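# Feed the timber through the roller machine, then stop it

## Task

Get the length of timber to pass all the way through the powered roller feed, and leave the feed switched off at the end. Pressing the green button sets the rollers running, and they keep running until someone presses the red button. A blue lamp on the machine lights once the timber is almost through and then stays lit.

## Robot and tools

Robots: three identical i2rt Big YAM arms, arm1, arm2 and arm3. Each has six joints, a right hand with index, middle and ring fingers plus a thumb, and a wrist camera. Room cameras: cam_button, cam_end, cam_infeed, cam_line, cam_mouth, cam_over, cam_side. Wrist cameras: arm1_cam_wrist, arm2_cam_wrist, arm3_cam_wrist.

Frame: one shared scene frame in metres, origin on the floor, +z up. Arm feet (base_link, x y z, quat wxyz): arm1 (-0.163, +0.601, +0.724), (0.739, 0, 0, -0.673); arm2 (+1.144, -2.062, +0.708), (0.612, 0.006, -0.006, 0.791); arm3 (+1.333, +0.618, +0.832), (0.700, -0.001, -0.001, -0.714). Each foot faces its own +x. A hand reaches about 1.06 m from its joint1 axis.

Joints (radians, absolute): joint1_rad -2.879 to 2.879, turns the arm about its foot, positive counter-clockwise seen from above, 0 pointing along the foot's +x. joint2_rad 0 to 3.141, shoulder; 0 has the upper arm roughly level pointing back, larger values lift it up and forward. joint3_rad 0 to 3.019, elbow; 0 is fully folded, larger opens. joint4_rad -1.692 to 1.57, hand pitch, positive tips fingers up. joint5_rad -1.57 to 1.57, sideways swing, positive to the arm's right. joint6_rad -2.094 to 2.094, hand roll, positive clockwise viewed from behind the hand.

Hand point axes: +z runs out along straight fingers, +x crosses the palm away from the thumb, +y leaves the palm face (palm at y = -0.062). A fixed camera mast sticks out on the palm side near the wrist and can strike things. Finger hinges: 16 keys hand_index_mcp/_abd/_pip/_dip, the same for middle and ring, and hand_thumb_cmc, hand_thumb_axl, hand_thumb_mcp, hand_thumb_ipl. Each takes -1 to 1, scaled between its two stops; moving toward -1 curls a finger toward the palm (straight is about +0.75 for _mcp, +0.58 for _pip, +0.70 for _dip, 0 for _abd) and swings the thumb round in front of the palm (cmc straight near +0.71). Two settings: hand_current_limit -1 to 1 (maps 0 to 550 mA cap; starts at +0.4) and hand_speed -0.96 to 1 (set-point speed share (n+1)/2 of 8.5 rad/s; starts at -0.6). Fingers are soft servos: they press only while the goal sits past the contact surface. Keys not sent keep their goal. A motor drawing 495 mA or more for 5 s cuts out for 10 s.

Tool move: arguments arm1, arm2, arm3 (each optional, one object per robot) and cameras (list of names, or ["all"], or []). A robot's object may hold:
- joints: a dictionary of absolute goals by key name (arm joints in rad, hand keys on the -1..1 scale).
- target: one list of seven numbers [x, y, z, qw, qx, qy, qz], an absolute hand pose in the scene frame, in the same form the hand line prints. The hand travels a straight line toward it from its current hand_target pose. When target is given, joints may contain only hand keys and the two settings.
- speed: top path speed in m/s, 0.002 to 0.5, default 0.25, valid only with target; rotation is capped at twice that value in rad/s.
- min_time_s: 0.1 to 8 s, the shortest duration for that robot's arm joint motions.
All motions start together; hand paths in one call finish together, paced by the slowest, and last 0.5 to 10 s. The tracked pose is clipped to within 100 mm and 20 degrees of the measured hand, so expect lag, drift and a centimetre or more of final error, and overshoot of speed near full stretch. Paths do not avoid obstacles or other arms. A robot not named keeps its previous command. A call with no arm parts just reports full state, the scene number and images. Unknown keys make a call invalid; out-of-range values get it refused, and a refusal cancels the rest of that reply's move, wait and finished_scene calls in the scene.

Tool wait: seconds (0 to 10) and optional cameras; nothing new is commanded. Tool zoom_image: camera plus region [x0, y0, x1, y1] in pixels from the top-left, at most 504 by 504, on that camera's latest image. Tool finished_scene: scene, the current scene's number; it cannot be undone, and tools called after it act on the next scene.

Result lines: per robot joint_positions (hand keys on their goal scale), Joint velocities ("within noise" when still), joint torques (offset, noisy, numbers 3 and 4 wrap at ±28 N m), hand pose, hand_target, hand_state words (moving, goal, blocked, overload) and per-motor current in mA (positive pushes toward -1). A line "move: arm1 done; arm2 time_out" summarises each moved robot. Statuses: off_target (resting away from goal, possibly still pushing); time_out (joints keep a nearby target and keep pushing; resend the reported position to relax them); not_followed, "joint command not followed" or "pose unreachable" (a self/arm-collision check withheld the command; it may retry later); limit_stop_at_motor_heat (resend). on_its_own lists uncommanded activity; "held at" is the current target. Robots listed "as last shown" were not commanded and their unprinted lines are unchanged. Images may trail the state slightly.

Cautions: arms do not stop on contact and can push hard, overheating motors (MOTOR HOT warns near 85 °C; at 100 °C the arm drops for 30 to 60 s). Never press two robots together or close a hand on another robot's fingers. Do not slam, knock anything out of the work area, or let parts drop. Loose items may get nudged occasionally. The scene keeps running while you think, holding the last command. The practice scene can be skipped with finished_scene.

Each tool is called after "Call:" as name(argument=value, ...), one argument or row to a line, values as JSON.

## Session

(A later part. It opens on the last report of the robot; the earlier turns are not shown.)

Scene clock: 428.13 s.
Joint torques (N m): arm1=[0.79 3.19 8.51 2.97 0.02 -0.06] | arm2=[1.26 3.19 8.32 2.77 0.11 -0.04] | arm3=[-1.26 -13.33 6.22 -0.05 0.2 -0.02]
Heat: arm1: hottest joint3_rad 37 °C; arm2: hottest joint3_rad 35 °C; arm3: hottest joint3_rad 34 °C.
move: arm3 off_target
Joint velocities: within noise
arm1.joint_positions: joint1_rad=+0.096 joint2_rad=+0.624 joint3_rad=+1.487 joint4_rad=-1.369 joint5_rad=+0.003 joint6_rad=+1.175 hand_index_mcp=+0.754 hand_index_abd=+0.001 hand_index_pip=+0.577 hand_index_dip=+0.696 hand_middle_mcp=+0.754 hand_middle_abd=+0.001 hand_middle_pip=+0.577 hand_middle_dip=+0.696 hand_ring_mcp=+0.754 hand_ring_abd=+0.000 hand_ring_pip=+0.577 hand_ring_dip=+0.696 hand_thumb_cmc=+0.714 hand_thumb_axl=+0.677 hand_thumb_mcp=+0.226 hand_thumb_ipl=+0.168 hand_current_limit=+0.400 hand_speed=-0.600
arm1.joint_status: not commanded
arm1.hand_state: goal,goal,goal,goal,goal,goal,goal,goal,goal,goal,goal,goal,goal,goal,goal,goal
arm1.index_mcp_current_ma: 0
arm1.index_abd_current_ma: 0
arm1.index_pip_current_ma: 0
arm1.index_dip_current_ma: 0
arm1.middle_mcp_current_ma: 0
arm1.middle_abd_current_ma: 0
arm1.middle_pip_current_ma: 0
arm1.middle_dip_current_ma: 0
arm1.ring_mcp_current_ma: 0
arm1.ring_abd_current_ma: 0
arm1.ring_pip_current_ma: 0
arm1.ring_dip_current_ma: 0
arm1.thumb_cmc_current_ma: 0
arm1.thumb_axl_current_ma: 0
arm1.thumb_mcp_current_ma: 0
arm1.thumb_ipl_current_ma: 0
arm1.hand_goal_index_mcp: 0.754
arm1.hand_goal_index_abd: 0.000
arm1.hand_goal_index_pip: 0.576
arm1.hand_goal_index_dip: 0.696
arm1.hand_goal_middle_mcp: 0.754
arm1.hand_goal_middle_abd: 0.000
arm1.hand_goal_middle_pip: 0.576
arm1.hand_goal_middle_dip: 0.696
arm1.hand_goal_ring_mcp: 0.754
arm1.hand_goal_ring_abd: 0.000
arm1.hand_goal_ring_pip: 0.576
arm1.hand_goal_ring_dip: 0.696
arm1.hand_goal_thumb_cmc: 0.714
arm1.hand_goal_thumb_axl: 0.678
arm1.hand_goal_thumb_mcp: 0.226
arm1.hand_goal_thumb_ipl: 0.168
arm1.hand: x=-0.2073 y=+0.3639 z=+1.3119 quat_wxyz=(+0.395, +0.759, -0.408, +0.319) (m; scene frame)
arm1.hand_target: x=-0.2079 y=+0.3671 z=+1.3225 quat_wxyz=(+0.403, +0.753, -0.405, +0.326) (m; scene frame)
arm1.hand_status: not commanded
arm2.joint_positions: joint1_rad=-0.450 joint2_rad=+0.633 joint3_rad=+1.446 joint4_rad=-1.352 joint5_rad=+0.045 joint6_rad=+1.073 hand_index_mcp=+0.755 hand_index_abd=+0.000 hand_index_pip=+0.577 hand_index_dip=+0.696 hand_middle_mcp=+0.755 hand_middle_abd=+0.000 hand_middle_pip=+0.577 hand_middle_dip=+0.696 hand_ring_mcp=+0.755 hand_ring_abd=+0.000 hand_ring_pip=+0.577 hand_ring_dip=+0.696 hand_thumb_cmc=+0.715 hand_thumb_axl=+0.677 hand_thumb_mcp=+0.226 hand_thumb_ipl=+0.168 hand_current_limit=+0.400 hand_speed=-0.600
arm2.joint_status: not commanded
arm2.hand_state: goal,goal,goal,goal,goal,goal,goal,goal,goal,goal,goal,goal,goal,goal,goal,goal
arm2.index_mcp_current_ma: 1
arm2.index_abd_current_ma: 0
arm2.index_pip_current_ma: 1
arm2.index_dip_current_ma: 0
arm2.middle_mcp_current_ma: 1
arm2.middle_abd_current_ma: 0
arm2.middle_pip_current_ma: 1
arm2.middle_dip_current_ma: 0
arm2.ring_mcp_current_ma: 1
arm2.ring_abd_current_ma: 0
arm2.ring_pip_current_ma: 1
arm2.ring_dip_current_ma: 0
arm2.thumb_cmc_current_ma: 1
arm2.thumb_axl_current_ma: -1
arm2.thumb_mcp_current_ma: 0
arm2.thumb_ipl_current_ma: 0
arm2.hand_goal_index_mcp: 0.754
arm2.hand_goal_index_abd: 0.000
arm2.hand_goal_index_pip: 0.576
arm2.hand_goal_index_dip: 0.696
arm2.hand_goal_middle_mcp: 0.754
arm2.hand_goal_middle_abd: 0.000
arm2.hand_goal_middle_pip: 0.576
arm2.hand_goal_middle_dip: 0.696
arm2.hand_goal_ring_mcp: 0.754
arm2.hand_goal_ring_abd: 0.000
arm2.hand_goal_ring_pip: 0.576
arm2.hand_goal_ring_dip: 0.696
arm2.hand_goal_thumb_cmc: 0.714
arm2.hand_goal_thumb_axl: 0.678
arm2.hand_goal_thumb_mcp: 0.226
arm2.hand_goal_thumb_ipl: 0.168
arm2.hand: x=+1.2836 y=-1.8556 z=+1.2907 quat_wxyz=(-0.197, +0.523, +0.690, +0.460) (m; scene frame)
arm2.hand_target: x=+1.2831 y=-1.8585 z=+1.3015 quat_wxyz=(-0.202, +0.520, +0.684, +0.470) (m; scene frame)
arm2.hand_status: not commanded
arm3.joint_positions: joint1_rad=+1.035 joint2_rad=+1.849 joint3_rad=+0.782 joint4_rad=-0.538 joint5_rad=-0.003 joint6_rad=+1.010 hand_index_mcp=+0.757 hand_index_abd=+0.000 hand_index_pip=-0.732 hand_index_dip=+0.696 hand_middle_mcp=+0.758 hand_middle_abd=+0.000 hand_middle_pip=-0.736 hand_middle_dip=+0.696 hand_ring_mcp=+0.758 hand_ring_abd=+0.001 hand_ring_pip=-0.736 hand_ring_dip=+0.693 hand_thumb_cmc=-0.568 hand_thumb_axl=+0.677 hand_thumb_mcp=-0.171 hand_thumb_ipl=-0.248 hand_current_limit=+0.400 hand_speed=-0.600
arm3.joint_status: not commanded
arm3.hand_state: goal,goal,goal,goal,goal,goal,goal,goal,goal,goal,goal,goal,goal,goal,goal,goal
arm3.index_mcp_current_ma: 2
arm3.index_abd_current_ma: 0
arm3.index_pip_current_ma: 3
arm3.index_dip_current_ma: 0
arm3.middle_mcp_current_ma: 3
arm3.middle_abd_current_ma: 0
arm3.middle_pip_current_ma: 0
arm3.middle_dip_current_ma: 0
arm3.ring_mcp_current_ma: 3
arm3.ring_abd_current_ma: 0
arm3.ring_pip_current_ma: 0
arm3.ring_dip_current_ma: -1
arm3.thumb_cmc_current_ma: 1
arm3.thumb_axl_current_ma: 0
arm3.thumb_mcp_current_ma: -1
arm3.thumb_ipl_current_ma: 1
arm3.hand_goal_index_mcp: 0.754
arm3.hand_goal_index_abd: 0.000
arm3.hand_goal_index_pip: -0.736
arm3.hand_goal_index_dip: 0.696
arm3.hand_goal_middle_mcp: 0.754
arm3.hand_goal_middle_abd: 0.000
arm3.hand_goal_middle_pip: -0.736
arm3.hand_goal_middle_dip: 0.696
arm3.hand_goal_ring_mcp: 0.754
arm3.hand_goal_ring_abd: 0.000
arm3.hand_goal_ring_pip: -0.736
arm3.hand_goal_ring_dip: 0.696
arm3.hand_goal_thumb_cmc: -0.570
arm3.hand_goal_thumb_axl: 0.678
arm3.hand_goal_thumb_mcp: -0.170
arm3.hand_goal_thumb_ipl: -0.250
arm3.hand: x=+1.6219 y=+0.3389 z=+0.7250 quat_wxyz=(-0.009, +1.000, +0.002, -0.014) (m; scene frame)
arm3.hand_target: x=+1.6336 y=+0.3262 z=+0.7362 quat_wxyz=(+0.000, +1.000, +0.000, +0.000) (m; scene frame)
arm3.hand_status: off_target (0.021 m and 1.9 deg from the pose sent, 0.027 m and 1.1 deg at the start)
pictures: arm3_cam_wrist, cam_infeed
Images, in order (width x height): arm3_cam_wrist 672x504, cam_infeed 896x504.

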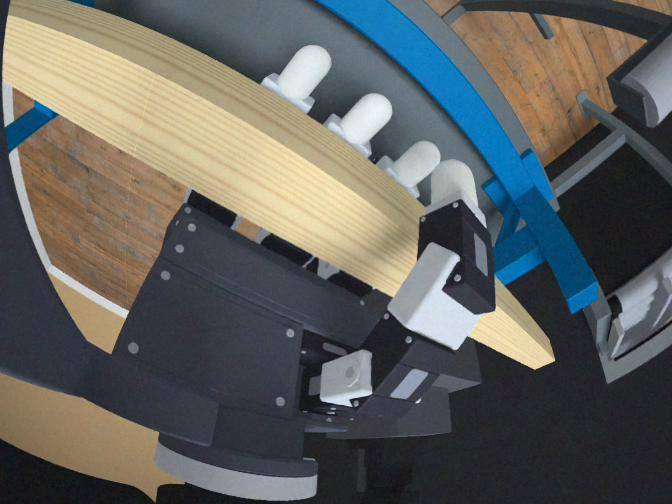

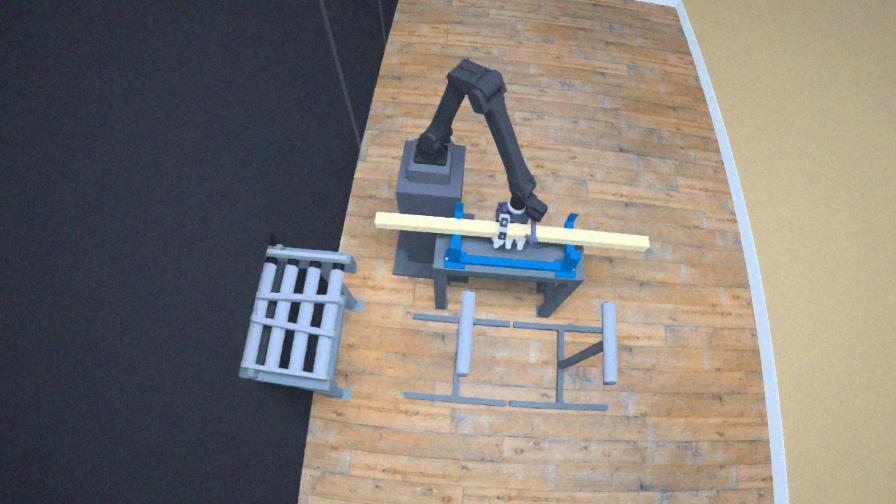

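Call:
move(
  arm3={"joints": {"hand_thumb_mcp": -0.33, "hand_thumb_ipl": -0.40}},
  cameras=["arm3_cam_wrist"],
)

Call:
move(
  arm3={"target": [1.634, 0.330, 0.748, 0.0, 1.0, 0, 0], "speed": 0.03},
  cameras=["arm3_cam_wrist", "cam_infeed"],
)

Scene clock: 431.77 s.
Joint torques (N m): arm1=[0.79 3.31 8.53 2.99 0.01 -0.04] | arm2=[1.26 3.19 8.32 2.8 0.11 -0.04] | arm3=[-1.26 -13.33 6.22 -0.03 0.24 0.05]
Heat: arm1: hottest joint3_rad 37 °C; arm2: hottest joint3_rad 35 °C; arm3: hottest joint3_rad 34 °C.
move: arm3 off_target
Joint velocities: within noise
arm1, arm2: as last shown
arm3.joint_positions: joint1_rad=+1.034 joint2_rad=+1.849 joint3_rad=+0.782 joint4_rad=-0.538 joint5_rad=-0.003 joint6_rad=+1.004 hand_index_mcp=+0.758 hand_index_abd=+0.000 hand_index_pip=-0.732 hand_index_dip=+0.696 hand_middle_mcp=+0.758 hand_middle_abd=+0.000 hand_middle_pip=-0.736 hand_middle_dip=+0.696 hand_ring_mcp=+0.760 hand_ring_abd=+0.001 hand_ring_pip=-0.736 hand_ring_dip=+0.693 hand_thumb_cmc=-0.568 hand_thumb_axl=+0.679 hand_thumb_mcp=-0.276 hand_thumb_ipl=-0.354 hand_current_limit=+0.400 hand_speed=-0.600
arm3.joint_status: hand_thumb_mcp off_target (ended at -0.276, target -0.330); hand_thumb_ipl off_target (ended at -0.354, target -0.400)
arm3.hand_state: goal,goal,goal,goal,goal,goal,goal,goal,goal,goal,goal,goal,goal,goal,blocked,blocked
arm3.index_mcp_current_ma: 2
arm3.index_abd_current_ma: 0
arm3.index_pip_current_ma: 3
arm3.index_dip_current_ma: 0
arm3.middle_mcp_current_ma: 3
arm3.middle_abd_current_ma: 0
arm3.middle_pip_current_ma: 0
arm3.middle_dip_current_ma: 0
arm3.ring_mcp_current_ma: 5
arm3.ring_abd_current_ma: 0
arm3.ring_pip_current_ma: 0
arm3.ring_dip_current_ma: -1
arm3.thumb_cmc_current_ma: 1
arm3.thumb_axl_current_ma: 0
arm3.thumb_mcp_current_ma: 164
arm3.thumb_ipl_current_ma: 141
arm3.hand_goal_index_mcp: 0.754
arm3.hand_goal_index_abd: 0.000
arm3.hand_goal_index_pip: -0.736
arm3.hand_goal_index_dip: 0.696
arm3.hand_goal_middle_mcp: 0.754
arm3.hand_goal_middle_abd: 0.000
arm3.hand_goal_middle_pip: -0.736
arm3.hand_goal_middle_dip: 0.696
arm3.hand_goal_ring_mcp: 0.754
arm3.hand_goal_ring_abd: 0.000
arm3.hand_goal_ring_pip: -0.736
arm3.hand_goal_ring_dip: 0.696
arm3.hand_goal_thumb_cmc: -0.570
arm3.hand_goal_thumb_axl: 0.678
arm3.hand_goal_thumb_mcp: -0.330
arm3.hand_goal_thumb_ipl: -0.400
arm3.hand: x=+1.6224 y=+0.3384 z=+0.7250 quat_wxyz=(-0.009, +1.000, +0.004, -0.014) (m; scene frame)
arm3.hand_target: x=+1.6336 y=+0.3262 z=+0.7362 quat_wxyz=(+0.000, +1.000, +0.000, +0.000) (m; scene frame)
arm3.hand_status: not commanded
pictures: arm3_cam_wrist
Images, in order (width x height): arm3_cam_wrist 672x504.

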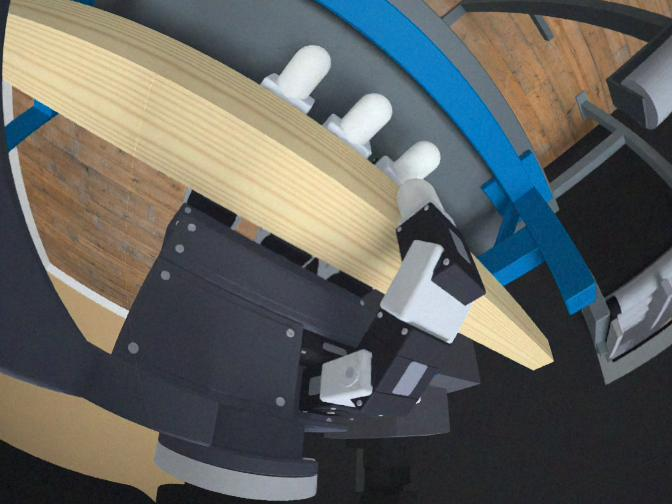

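Scene clock: 432.77 s.
Joint torques (N m): arm1=[0.67 3.02 8.51 2.97 0 -0.05] | arm2=[1.2 3.19 8.34 2.78 0.11 -0.04] | arm3=[-0.44 -14.33 6.16 -0.27 0.24 0.15]
Heat: arm1: hottest joint3_rad 37 °C; arm2: hottest joint3_rad 35 °C; arm3: hottest joint3_rad 34 °C.
move: arm3 off_target
Joint velocities: within noise
arm1, arm2: as last shown
arm3.joint_positions: joint1_rad=+1.034 joint2_rad=+1.827 joint3_rad=+0.782 joint4_rad=-0.562 joint5_rad=-0.004 joint6_rad=+1.002 hand_index_mcp=+0.758 hand_index_abd=-0.003 hand_index_pip=-0.730 hand_index_dip=+0.696 hand_middle_mcp=+0.759 hand_middle_abd=+0.000 hand_middle_pip=-0.736 hand_middle_dip=+0.696 hand_ring_mcp=+0.760 hand_ring_abd=+0.001 hand_ring_pip=-0.736 hand_ring_dip=+0.693 hand_thumb_cmc=-0.571 hand_thumb_axl=+0.676 hand_thumb_mcp=-0.276 hand_thumb_ipl=-0.354 hand_current_limit=+0.400 hand_speed=-0.600
arm3.joint_status: not commanded
arm3.hand_state: goal,goal,goal,goal,goal,goal,goal,goal,goal,goal,goal,goal,goal,goal,blocked,blocked
arm3.index_mcp_current_ma: 3
arm3.index_abd_current_ma: -2
arm3.index_pip_current_ma: 5
arm3.index_dip_current_ma: 0
arm3.middle_mcp_current_ma: 3
arm3.middle_abd_current_ma: 0
arm3.middle_pip_current_ma: 0
arm3.middle_dip_current_ma: 0
arm3.ring_mcp_current_ma: 5
arm3.ring_abd_current_ma: 0
arm3.ring_pip_current_ma: 0
arm3.ring_dip_current_ma: -1
arm3.thumb_cmc_current_ma: 0
arm3.thumb_axl_current_ma: -1
arm3.thumb_mcp_current_ma: 164
arm3.thumb_ipl_current_ma: 141
arm3.hand_goal_index_mcp: 0.754
arm3.hand_goal_index_abd: 0.000
arm3.hand_goal_index_pip: -0.736
arm3.hand_goal_index_dip: 0.696
arm3.hand_goal_middle_mcp: 0.754
arm3.hand_goal_middle_abd: 0.000
arm3.hand_goal_middle_pip: -0.736
arm3.hand_goal_middle_dip: 0.696
arm3.hand_goal_ring_mcp: 0.754
arm3.hand_goal_ring_abd: 0.000
arm3.hand_goal_ring_pip: -0.736
arm3.hand_goal_ring_dip: 0.696
arm3.hand_goal_thumb_cmc: -0.570
arm3.hand_goal_thumb_axl: 0.678
arm3.hand_goal_thumb_mcp: -0.330
arm3.hand_goal_thumb_ipl: -0.400
arm3.hand: x=+1.6219 y=+0.3390 z=+0.7327 quat_wxyz=(-0.010, +1.000, +0.005, -0.015) (m; scene frame)
arm3.hand_target: x=+1.6338 y=+0.3301 z=+0.7479 quat_wxyz=(+0.000, +1.000, +0.000, +0.000) (m; scene frame)
arm3.hand_status: off_target (0.021 m and 2.1 deg from the pose sent, 0.027 m and 2.0 deg at the start)
pictures: arm3_cam_wrist, cam_infeed
Images, in order (width x height): arm3_cam_wrist 672x504, cam_infeed 896x504.

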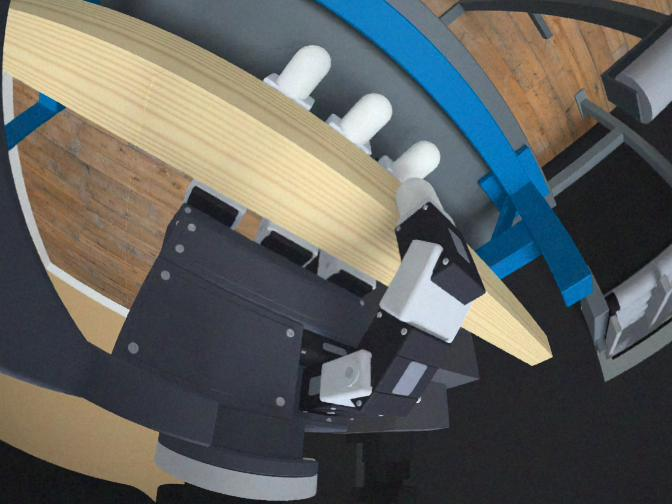

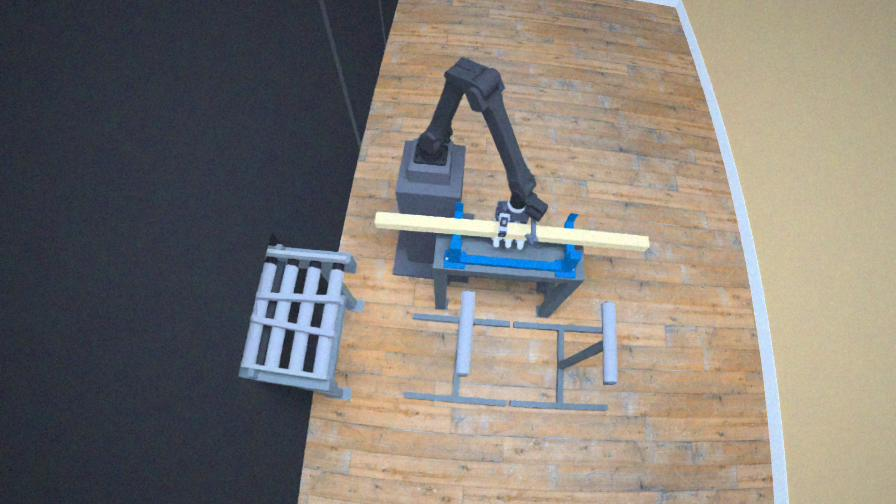

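Call:
move(
  arm3={"joints": {"hand_thumb_mcp": -0.39, "hand_thumb_ipl": -0.45, "hand_index_pip": -0.79, "hand_middle_pip": -0.79, "hand_ring_pip": -0.79}},
  cameras=["arm3_cam_wrist"],
)

Call:
move(
  arm3={"target": [1.634, 0.330, 0.775, 0.0, 1.0, 0, 0], "speed": 0.03},
  cameras=["arm3_cam_wrist", "cam_infeed", "cam_line"],
)

Scene clock: 439.13 s.
Joint torques (N m): arm1=[0.85 3.14 8.55 2.97 0.01 -0.04] | arm2=[1.2 3.19 8.34 2.78 0.11 -0.03] | arm3=[-0.91 -14.27 6.09 -0.25 0.26 0.17]
Heat: arm1: hottest joint3_rad 37 °C; arm2: hottest joint3_rad 36 °C; arm3: hottest joint3_rad 34 °C.
move: arm3 off_target
Joint velocities: within noise
arm1, arm2: as last shown
arm3.joint_positions: joint1_rad=+1.034 joint2_rad=+1.827 joint3_rad=+0.782 joint4_rad=-0.562 joint5_rad=-0.005 joint6_rad=+1.001 hand_index_mcp=+0.762 hand_index_abd=-0.007 hand_index_pip=-0.753 hand_index_dip=+0.696 hand_middle_mcp=+0.762 hand_middle_abd=+0.000 hand_middle_pip=-0.770 hand_middle_dip=+0.698 hand_ring_mcp=+0.760 hand_ring_abd=+0.001 hand_ring_pip=-0.779 hand_ring_dip=+0.695 hand_thumb_cmc=-0.571 hand_thumb_axl=+0.676 hand_thumb_mcp=-0.277 hand_thumb_ipl=-0.362 hand_current_limit=+0.400 hand_speed=-0.600
arm3.joint_status: hand_index_pip off_target (ended at -0.753, target -0.790); hand_middle_pip off_target (ended at -0.770, target -0.790); hand_thumb_mcp off_target (ended at -0.277, target -0.390); hand_thumb_ipl off_target (ended at -0.362, target -0.450); the others done
arm3.hand_state: goal,goal,blocked,goal,goal,goal,blocked,goal,goal,goal,goal,goal,goal,goal,blocked,blocked
arm3.index_mcp_current_ma: 8
arm3.index_abd_current_ma: -5
arm3.index_pip_current_ma: 66
arm3.index_dip_current_ma: 0
arm3.middle_mcp_current_ma: 7
arm3.middle_abd_current_ma: 0
arm3.middle_pip_current_ma: 27
arm3.middle_dip_current_ma: 1
arm3.ring_mcp_current_ma: 5
arm3.ring_abd_current_ma: 0
arm3.ring_pip_current_ma: 12
arm3.ring_dip_current_ma: -1
arm3.thumb_cmc_current_ma: 0
arm3.thumb_axl_current_ma: -1
arm3.thumb_mcp_current_ma: 385
arm3.thumb_ipl_current_ma: 358
arm3.hand_goal_index_mcp: 0.754
arm3.hand_goal_index_abd: 0.000
arm3.hand_goal_index_pip: -0.790
arm3.hand_goal_index_dip: 0.696
arm3.hand_goal_middle_mcp: 0.754
arm3.hand_goal_middle_abd: 0.000
arm3.hand_goal_middle_pip: -0.790
arm3.hand_goal_middle_dip: 0.696
arm3.hand_goal_ring_mcp: 0.754
arm3.hand_goal_ring_abd: 0.000
arm3.hand_goal_ring_pip: -0.790
arm3.hand_goal_ring_dip: 0.696
arm3.hand_goal_thumb_cmc: -0.570
arm3.hand_goal_thumb_axl: 0.678
arm3.hand_goal_thumb_mcp: -0.390
arm3.hand_goal_thumb_ipl: -0.450
arm3.hand: x=+1.6222 y=+0.3391 z=+0.7326 quat_wxyz=(-0.010, +1.000, +0.006, -0.014) (m; scene frame)
arm3.hand_target: x=+1.6337 y=+0.3301 z=+0.7479 quat_wxyz=(+0.000, +1.000, +0.000, +0.000) (m; scene frame)
arm3.hand_status: not commanded
pictures: arm3_cam_wrist
Images, in order (width x height): arm3_cam_wrist 672x504.

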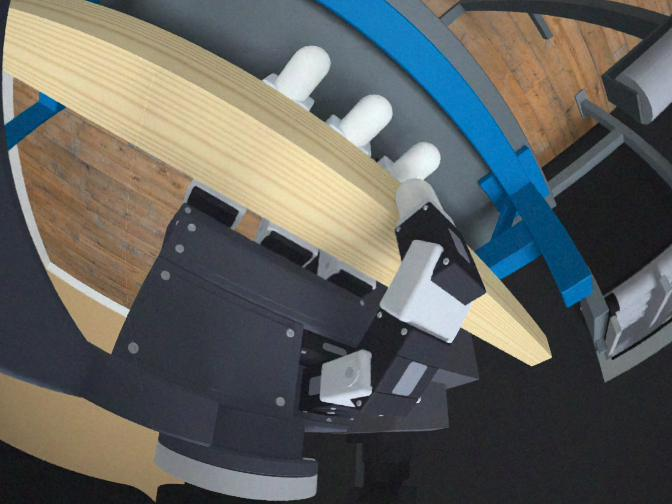

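Scene clock: 440.60 s.
Joint torques (N m): arm1=[0.73 3.08 8.53 3 0.02 -0.04] | arm2=[1.14 3.19 8.32 2.78 0.11 -0.03] | arm3=[-0.56 -15.97 7.09 -0.25 0.47 0.11]
Heat: arm1: hottest joint3_rad 37 °C; arm2: hottest joint3_rad 36 °C; arm3: hottest joint3_rad 34 °C.
move: arm3 off_target
Joint velocities: within noise
arm1, arm2: as last shown
arm3.joint_positions: joint1_rad=+1.034 joint2_rad=+1.784 joint3_rad=+0.782 joint4_rad=-0.644 joint5_rad=-0.010 joint6_rad=+1.007 hand_index_mcp=+0.763 hand_index_abd=-0.004 hand_index_pip=-0.757 hand_index_dip=+0.698 hand_middle_mcp=+0.764 hand_middle_abd=+0.000 hand_middle_pip=-0.768 hand_middle_dip=+0.704 hand_ring_mcp=+0.765 hand_ring_abd=+0.001 hand_ring_pip=-0.770 hand_ring_dip=+0.702 hand_thumb_cmc=-0.572 hand_thumb_axl=+0.674 hand_thumb_mcp=-0.277 hand_thumb_ipl=-0.362 hand_current_limit=+0.400 hand_speed=-0.600
arm3.joint_status: not commanded
arm3.hand_state: goal,goal,blocked,goal,goal,goal,blocked,goal,goal,goal,goal,goal,goal,goal,blocked,blocked
arm3.index_mcp_current_ma: 9
arm3.index_abd_current_ma: -2
arm3.index_pip_current_ma: 56
arm3.index_dip_current_ma: 1
arm3.middle_mcp_current_ma: 11
arm3.middle_abd_current_ma: 0
arm3.middle_pip_current_ma: 31
arm3.middle_dip_current_ma: 7
arm3.ring_mcp_current_ma: 12
arm3.ring_abd_current_ma: 0
arm3.ring_pip_current_ma: 26
arm3.ring_dip_current_ma: 4
arm3.thumb_cmc_current_ma: -1
arm3.thumb_axl_current_ma: -4
arm3.thumb_mcp_current_ma: 385
arm3.thumb_ipl_current_ma: 358
arm3.hand_goal_index_mcp: 0.754
arm3.hand_goal_index_abd: 0.000
arm3.hand_goal_index_pip: -0.790
arm3.hand_goal_index_dip: 0.696
arm3.hand_goal_middle_mcp: 0.754
arm3.hand_goal_middle_abd: 0.000
arm3.hand_goal_middle_pip: -0.790
arm3.hand_goal_middle_dip: 0.696
arm3.hand_goal_ring_mcp: 0.754
arm3.hand_goal_ring_abd: 0.000
arm3.hand_goal_ring_pip: -0.790
arm3.hand_goal_ring_dip: 0.696
arm3.hand_goal_thumb_cmc: -0.570
arm3.hand_goal_thumb_axl: 0.678
arm3.hand_goal_thumb_mcp: -0.390
arm3.hand_goal_thumb_ipl: -0.450
arm3.hand: x=+1.6129 y=+0.3458 z=+0.7468 quat_wxyz=(-0.023, +0.999, +0.003, -0.029) (m; scene frame)
arm3.hand_target: x=+1.6331 y=+0.3304 z=+0.7746 quat_wxyz=(+0.000, +1.000, +0.000, +0.000) (m; scene frame)
arm3.hand_status: off_target (0.039 m and 4.3 deg from the pose sent, 0.045 m and 2.2 deg at the start)
pictures: arm3_cam_wrist, cam_infeed, cam_line
Images, in order (width x height): arm3_cam_wrist 672x504, cam_infeed 896x504, cam_line 896x504.

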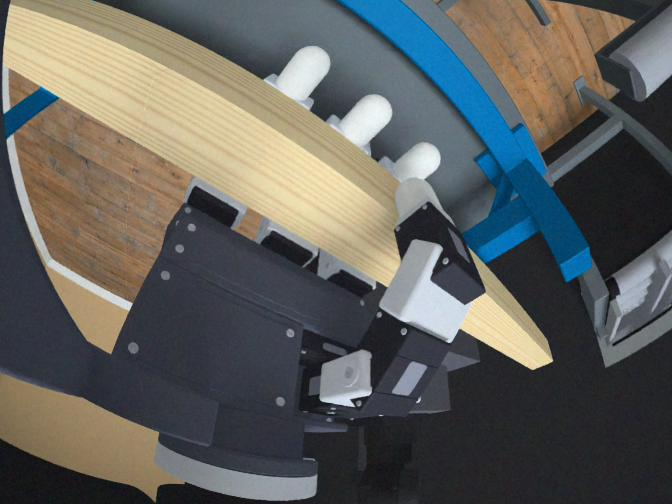

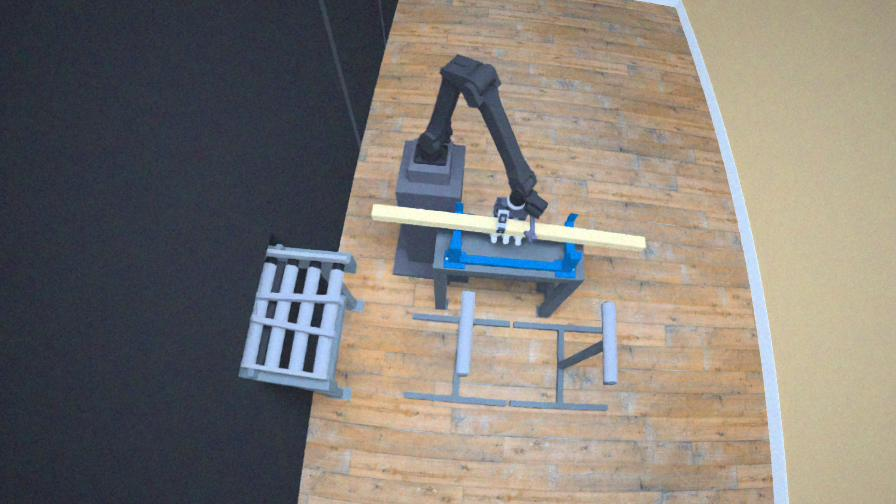

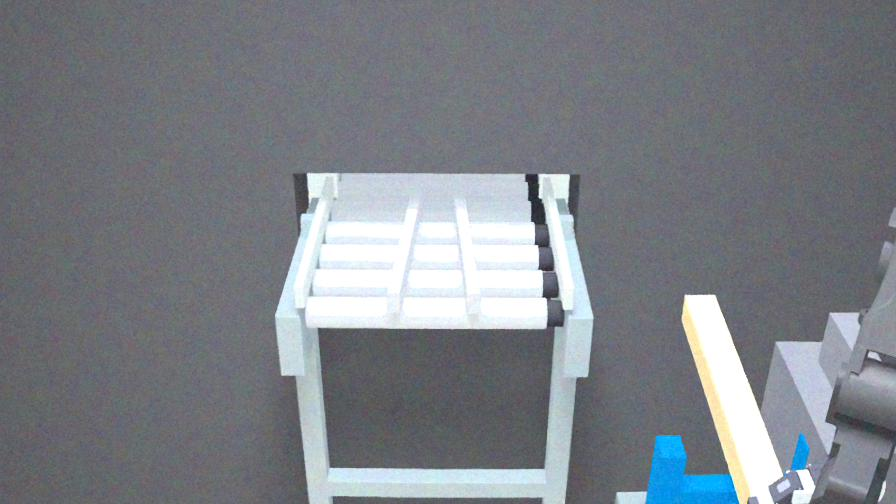

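Call:
move(
  arm3={"target": [1.634, 0.332, 0.815, 0.0185, 0.9994, 0, 0.0297], "speed": 0.04},
  cameras=["arm3_cam_wrist", "cam_infeed", "cam_line"],
)

Scene clock: 453.40 s.
Joint torques (N m): arm1=[0.62 3.19 8.54 3.03 0.01 -0.03] | arm2=[1.26 3.19 8.34 2.76 0.11 -0.03] | arm3=[-0.21 -15.68 7.02 0.18 0.42 0.13]
Heat: arm1: hottest joint3_rad 37 °C; arm2: hottest joint3_rad 36 °C; arm3: hottest joint3_rad 34 °C.
move: arm3 off_target
Joint velocities: within noise
arm1, arm2: as last shown
arm3.joint_positions: joint1_rad=+1.034 joint2_rad=+1.661 joint3_rad=+0.765 joint4_rad=-0.682 joint5_rad=-0.009 joint6_rad=+1.007 hand_index_mcp=+0.763 hand_index_abd=-0.003 hand_index_pip=-0.759 hand_index_dip=+0.698 hand_middle_mcp=+0.766 hand_middle_abd=+0.000 hand_middle_pip=-0.766 hand_middle_dip=+0.704 hand_ring_mcp=+0.770 hand_ring_abd=+0.002 hand_ring_pip=-0.765 hand_ring_dip=+0.703 hand_thumb_cmc=-0.573 hand_thumb_axl=+0.672 hand_thumb_mcp=-0.277 hand_thumb_ipl=-0.362 hand_current_limit=+0.400 hand_speed=-0.600
arm3.joint_status: not commanded
arm3.hand_state: goal,goal,blocked,goal,goal,goal,blocked,goal,goal,goal,blocked,goal,goal,goal,blocked,blocked
arm3.index_mcp_current_ma: 9
arm3.index_abd_current_ma: -1
arm3.index_pip_current_ma: 50
arm3.index_dip_current_ma: 1
arm3.middle_mcp_current_ma: 14
arm3.middle_abd_current_ma: 0
arm3.middle_pip_current_ma: 35
arm3.middle_dip_current_ma: 7
arm3.ring_mcp_current_ma: 20
arm3.ring_abd_current_ma: 1
arm3.ring_pip_current_ma: 37
arm3.ring_dip_current_ma: 6
arm3.thumb_cmc_current_ma: -2
arm3.thumb_axl_current_ma: -6
arm3.thumb_mcp_current_ma: 385
arm3.thumb_ipl_current_ma: 358
arm3.hand_goal_index_mcp: 0.754
arm3.hand_goal_index_abd: 0.000
arm3.hand_goal_index_pip: -0.790
arm3.hand_goal_index_dip: 0.696
arm3.hand_goal_middle_mcp: 0.754
arm3.hand_goal_middle_abd: 0.000
arm3.hand_goal_middle_pip: -0.790
arm3.hand_goal_middle_dip: 0.696
arm3.hand_goal_ring_mcp: 0.754
arm3.hand_goal_ring_abd: 0.000
arm3.hand_goal_ring_pip: -0.790
arm3.hand_goal_ring_dip: 0.696
arm3.hand_goal_thumb_cmc: -0.570
arm3.hand_goal_thumb_axl: 0.678
arm3.hand_goal_thumb_mcp: -0.390
arm3.hand_goal_thumb_ipl: -0.450
arm3.hand: x=+1.6169 y=+0.3431 z=+0.7868 quat_wxyz=(-0.005, +1.000, +0.003, -0.001) (m; scene frame)
arm3.hand_target: x=+1.6333 y=+0.3322 z=+0.8143 quat_wxyz=(+0.018, +0.999, +0.000, +0.030) (m; scene frame)
arm3.hand_status: off_target (0.035 m and 4.5 deg from the pose sent, 0.073 m and 8.3 deg at the start)
pictures: arm3_cam_wrist, cam_infeed, cam_line
Images, in order (width x height): arm3_cam_wrist 672x504, cam_infeed 896x504, cam_line 896x504.

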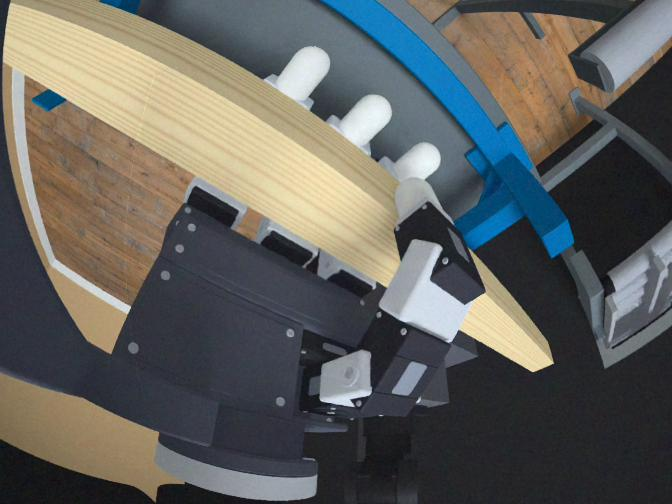

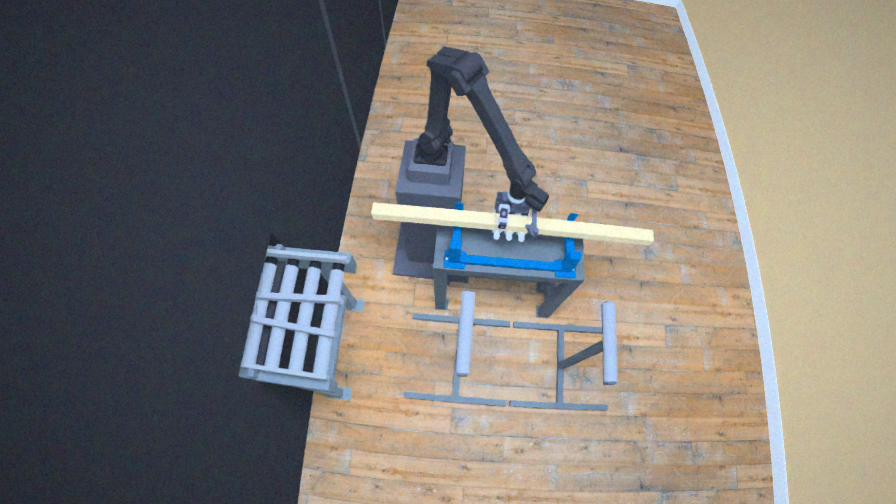

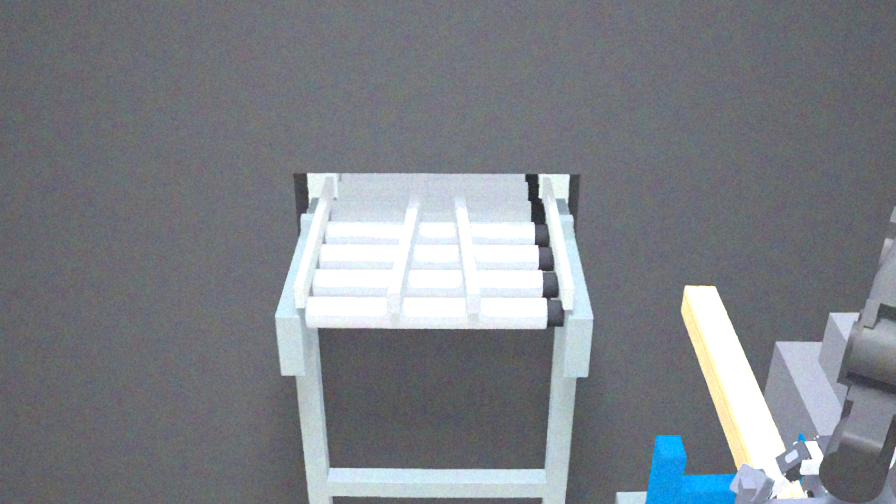

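Call:
move(
  arm3={"target": [1.634, 0.332, 0.87, 0.0185, 0.9994, 0, 0.0297], "speed": 0.05},
  cameras=["arm3_cam_wrist", "cam_infeed", "cam_line"],
)

Scene clock: 469.73 s.
Joint torques (N m): arm1=[0.62 3.25 8.53 3.03 0 -0.04] | arm2=[1.26 3.14 8.34 2.77 0.11 -0.04] | arm3=[-0.44 -14.04 12.01 0.02 0.39 0.14]
Heat: arm1: hottest joint3_rad 37 °C; arm2: hottest joint3_rad 36 °C; arm3: hottest joint3_rad 34 °C.
move: arm3 off_target
Joint velocities: within noise
arm1, arm2: as last shown
arm3.joint_positions: joint1_rad=+1.034 joint2_rad=+1.537 joint3_rad=+0.765 joint4_rad=-0.852 joint5_rad=-0.009 joint6_rad=+1.007 hand_index_mcp=+0.763 hand_index_abd=-0.003 hand_index_pip=-0.759 hand_index_dip=+0.698 hand_middle_mcp=+0.766 hand_middle_abd=+0.000 hand_middle_pip=-0.766 hand_middle_dip=+0.704 hand_ring_mcp=+0.770 hand_ring_abd=+0.002 hand_ring_pip=-0.765 hand_ring_dip=+0.703 hand_thumb_cmc=-0.573 hand_thumb_axl=+0.672 hand_thumb_mcp=-0.277 hand_thumb_ipl=-0.362 hand_current_limit=+0.400 hand_speed=-0.600
arm3.joint_status: not commanded
arm3.hand_state: goal,goal,blocked,goal,goal,goal,blocked,goal,goal,goal,blocked,goal,goal,goal,blocked,blocked
arm3.index_mcp_current_ma: 9
arm3.index_abd_current_ma: -1
arm3.index_pip_current_ma: 50
arm3.index_dip_current_ma: 1
arm3.middle_mcp_current_ma: 14
arm3.middle_abd_current_ma: 0
arm3.middle_pip_current_ma: 35
arm3.middle_dip_current_ma: 7
arm3.ring_mcp_current_ma: 20
arm3.ring_abd_current_ma: 1
arm3.ring_pip_current_ma: 37
arm3.ring_dip_current_ma: 6
arm3.thumb_cmc_current_ma: -2
arm3.thumb_axl_current_ma: -6
arm3.thumb_mcp_current_ma: 385
arm3.thumb_ipl_current_ma: 358
arm3.hand_goal_index_mcp: 0.754
arm3.hand_goal_index_abd: 0.000
arm3.hand_goal_index_pip: -0.790
arm3.hand_goal_index_dip: 0.696
arm3.hand_goal_middle_mcp: 0.754
arm3.hand_goal_middle_abd: 0.000
arm3.hand_goal_middle_pip: -0.790
arm3.hand_goal_middle_dip: 0.696
arm3.hand_goal_ring_mcp: 0.754
arm3.hand_goal_ring_abd: 0.000
arm3.hand_goal_ring_pip: -0.790
arm3.hand_goal_ring_dip: 0.696
arm3.hand_goal_thumb_cmc: -0.570
arm3.hand_goal_thumb_axl: 0.678
arm3.hand_goal_thumb_mcp: -0.390
arm3.hand_goal_thumb_ipl: -0.450
arm3.hand: x=+1.5974 y=+0.3554 z=+0.8276 quat_wxyz=(-0.017, +1.000, +0.003, -0.021) (m; scene frame)
arm3.hand_target: x=+1.6314 y=+0.3336 z=+0.8705 quat_wxyz=(+0.018, +0.999, +0.000, +0.030) (m; scene frame)
arm3.hand_status: off_target (0.061 m and 7.1 deg from the pose sent, 0.086 m and 4.4 deg at the start)
pictures: arm3_cam_wrist, cam_infeed, cam_line
Images, in order (width x height): arm3_cam_wrist 672x504, cam_infeed 896x504, cam_line 896x504.

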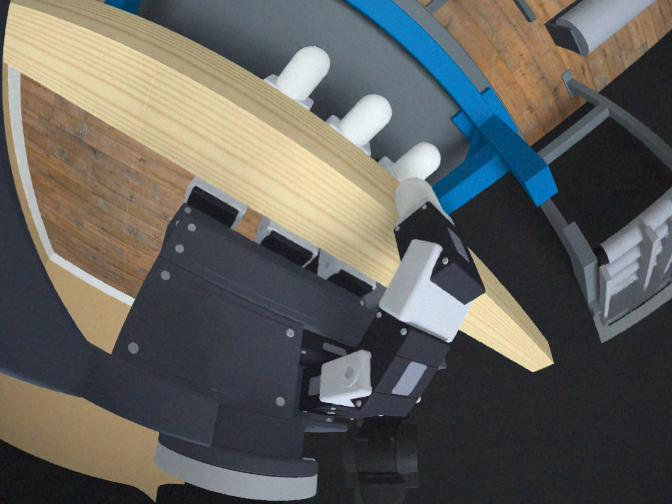

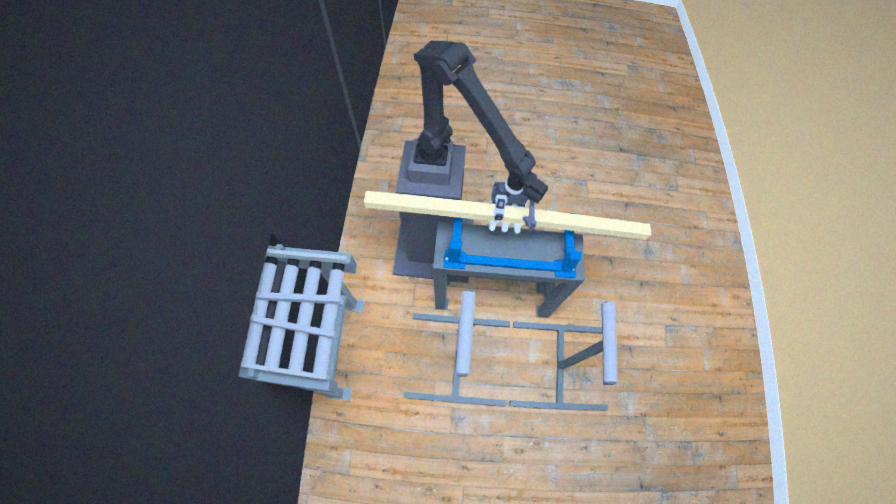

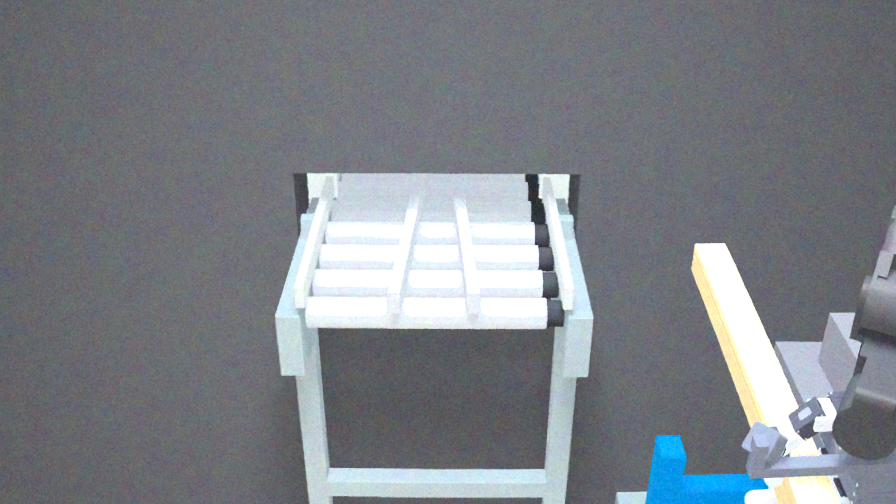

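Call:
move(
  arm3={"target": [1.625, 0.25, 0.92, 0.028, 0.9985, 0, 0.046], "speed": 0.08},
  cameras=["arm3_cam_wrist", "cam_infeed", "cam_line"],
)

Scene clock: 478.93 s.
Joint torques (N m): arm1=[0.97 3.31 8.53 3.03 0 -0.05] | arm2=[1.32 3.19 8.34 2.8 0.11 -0.04] | arm3=[-1.03 -13.68 13.68 0.25 0.17 -0.03]
Heat: arm1: hottest joint3_rad 37 °C; arm2: hottest joint3_rad 36 °C; arm3: hottest joint3_rad 35 °C.
move: arm3 off_target
Joint velocities: within noise
arm1, arm2: as last shown
arm3.joint_positions: joint1_rad=+0.859 joint2_rad=+1.522 joint3_rad=+0.913 joint4_rad=-0.972 joint5_rad=-0.023 joint6_rad=+0.840 hand_index_mcp=+0.763 hand_index_abd=-0.003 hand_index_pip=-0.759 hand_index_dip=+0.698 hand_middle_mcp=+0.767 hand_middle_abd=+0.000 hand_middle_pip=-0.766 hand_middle_dip=+0.704 hand_ring_mcp=+0.770 hand_ring_abd=+0.002 hand_ring_pip=-0.765 hand_ring_dip=+0.703 hand_thumb_cmc=-0.573 hand_thumb_axl=+0.672 hand_thumb_mcp=-0.277 hand_thumb_ipl=-0.362 hand_current_limit=+0.400 hand_speed=-0.600
arm3.joint_status: not commanded
arm3.hand_state: goal,goal,blocked,goal,goal,goal,blocked,goal,goal,goal,blocked,goal,goal,goal,blocked,blocked
arm3.index_mcp_current_ma: 9
arm3.index_abd_current_ma: -1
arm3.index_pip_current_ma: 50
arm3.index_dip_current_ma: 1
arm3.middle_mcp_current_ma: 15
arm3.middle_abd_current_ma: 0
arm3.middle_pip_current_ma: 35
arm3.middle_dip_current_ma: 7
arm3.ring_mcp_current_ma: 21
arm3.ring_abd_current_ma: 1
arm3.ring_pip_current_ma: 37
arm3.ring_dip_current_ma: 6
arm3.thumb_cmc_current_ma: -2
arm3.thumb_axl_current_ma: -6
arm3.thumb_mcp_current_ma: 385
arm3.thumb_ipl_current_ma: 358
arm3.hand_goal_index_mcp: 0.754
arm3.hand_goal_index_abd: 0.000
arm3.hand_goal_index_pip: -0.790
arm3.hand_goal_index_dip: 0.696
arm3.hand_goal_middle_mcp: 0.754
arm3.hand_goal_middle_abd: 0.000
arm3.hand_goal_middle_pip: -0.790
arm3.hand_goal_middle_dip: 0.696
arm3.hand_goal_ring_mcp: 0.754
arm3.hand_goal_ring_abd: 0.000
arm3.hand_goal_ring_pip: -0.790
arm3.hand_goal_ring_dip: 0.696
arm3.hand_goal_thumb_cmc: -0.570
arm3.hand_goal_thumb_axl: 0.678
arm3.hand_goal_thumb_mcp: -0.390
arm3.hand_goal_thumb_ipl: -0.450
arm3.hand: x=+1.5962 y=+0.2806 z=+0.8761 quat_wxyz=(-0.011, +1.000, -0.001, +0.003) (m; scene frame)
arm3.hand_target: x=+1.6223 y=+0.2525 z=+0.9214 quat_wxyz=(+0.029, +0.999, +0.000, +0.046) (m; scene frame)
arm3.hand_status: off_target (0.061 m and 6.6 deg from the pose sent, 0.143 m and 9.2 deg at the start)
pictures: arm3_cam_wrist, cam_infeed, cam_line
Images, in order (width x height): arm3_cam_wrist 672x504, cam_infeed 896x504, cam_line 896x504.

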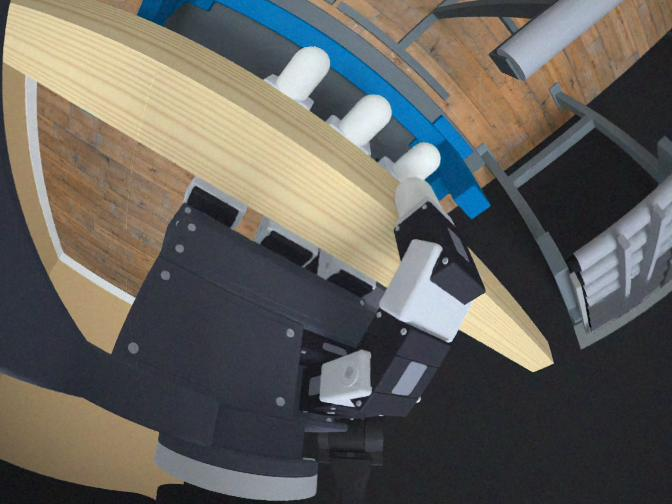

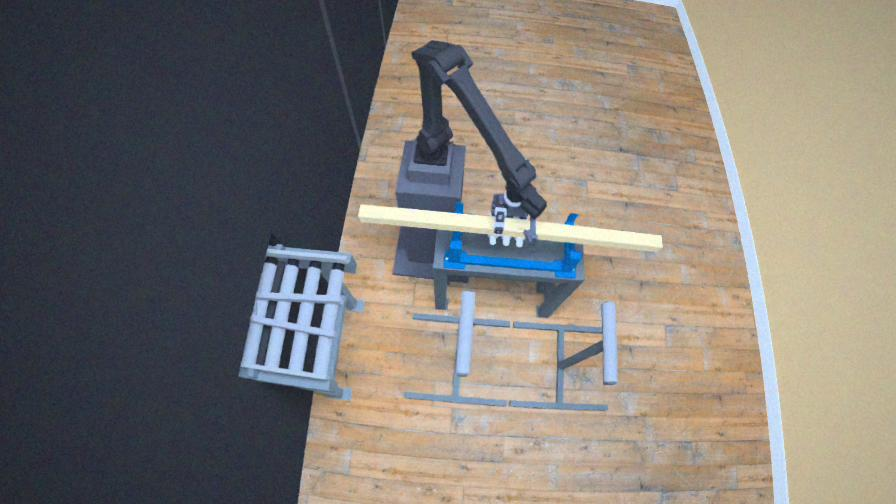

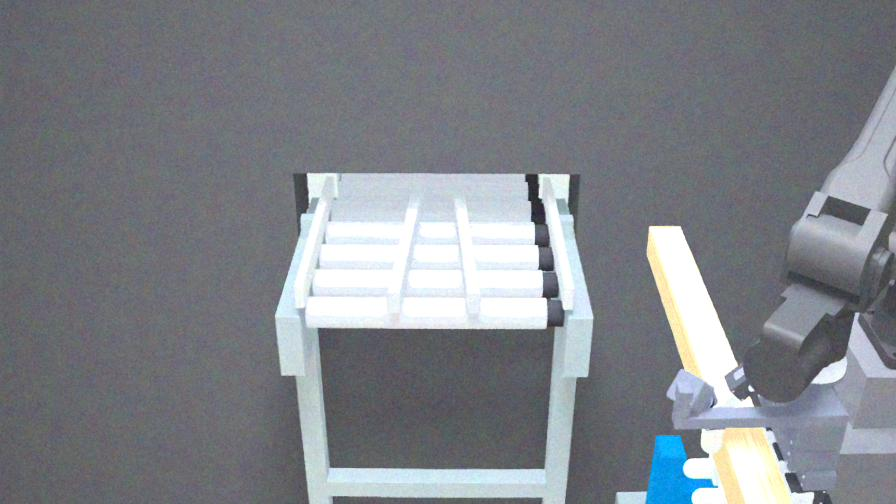

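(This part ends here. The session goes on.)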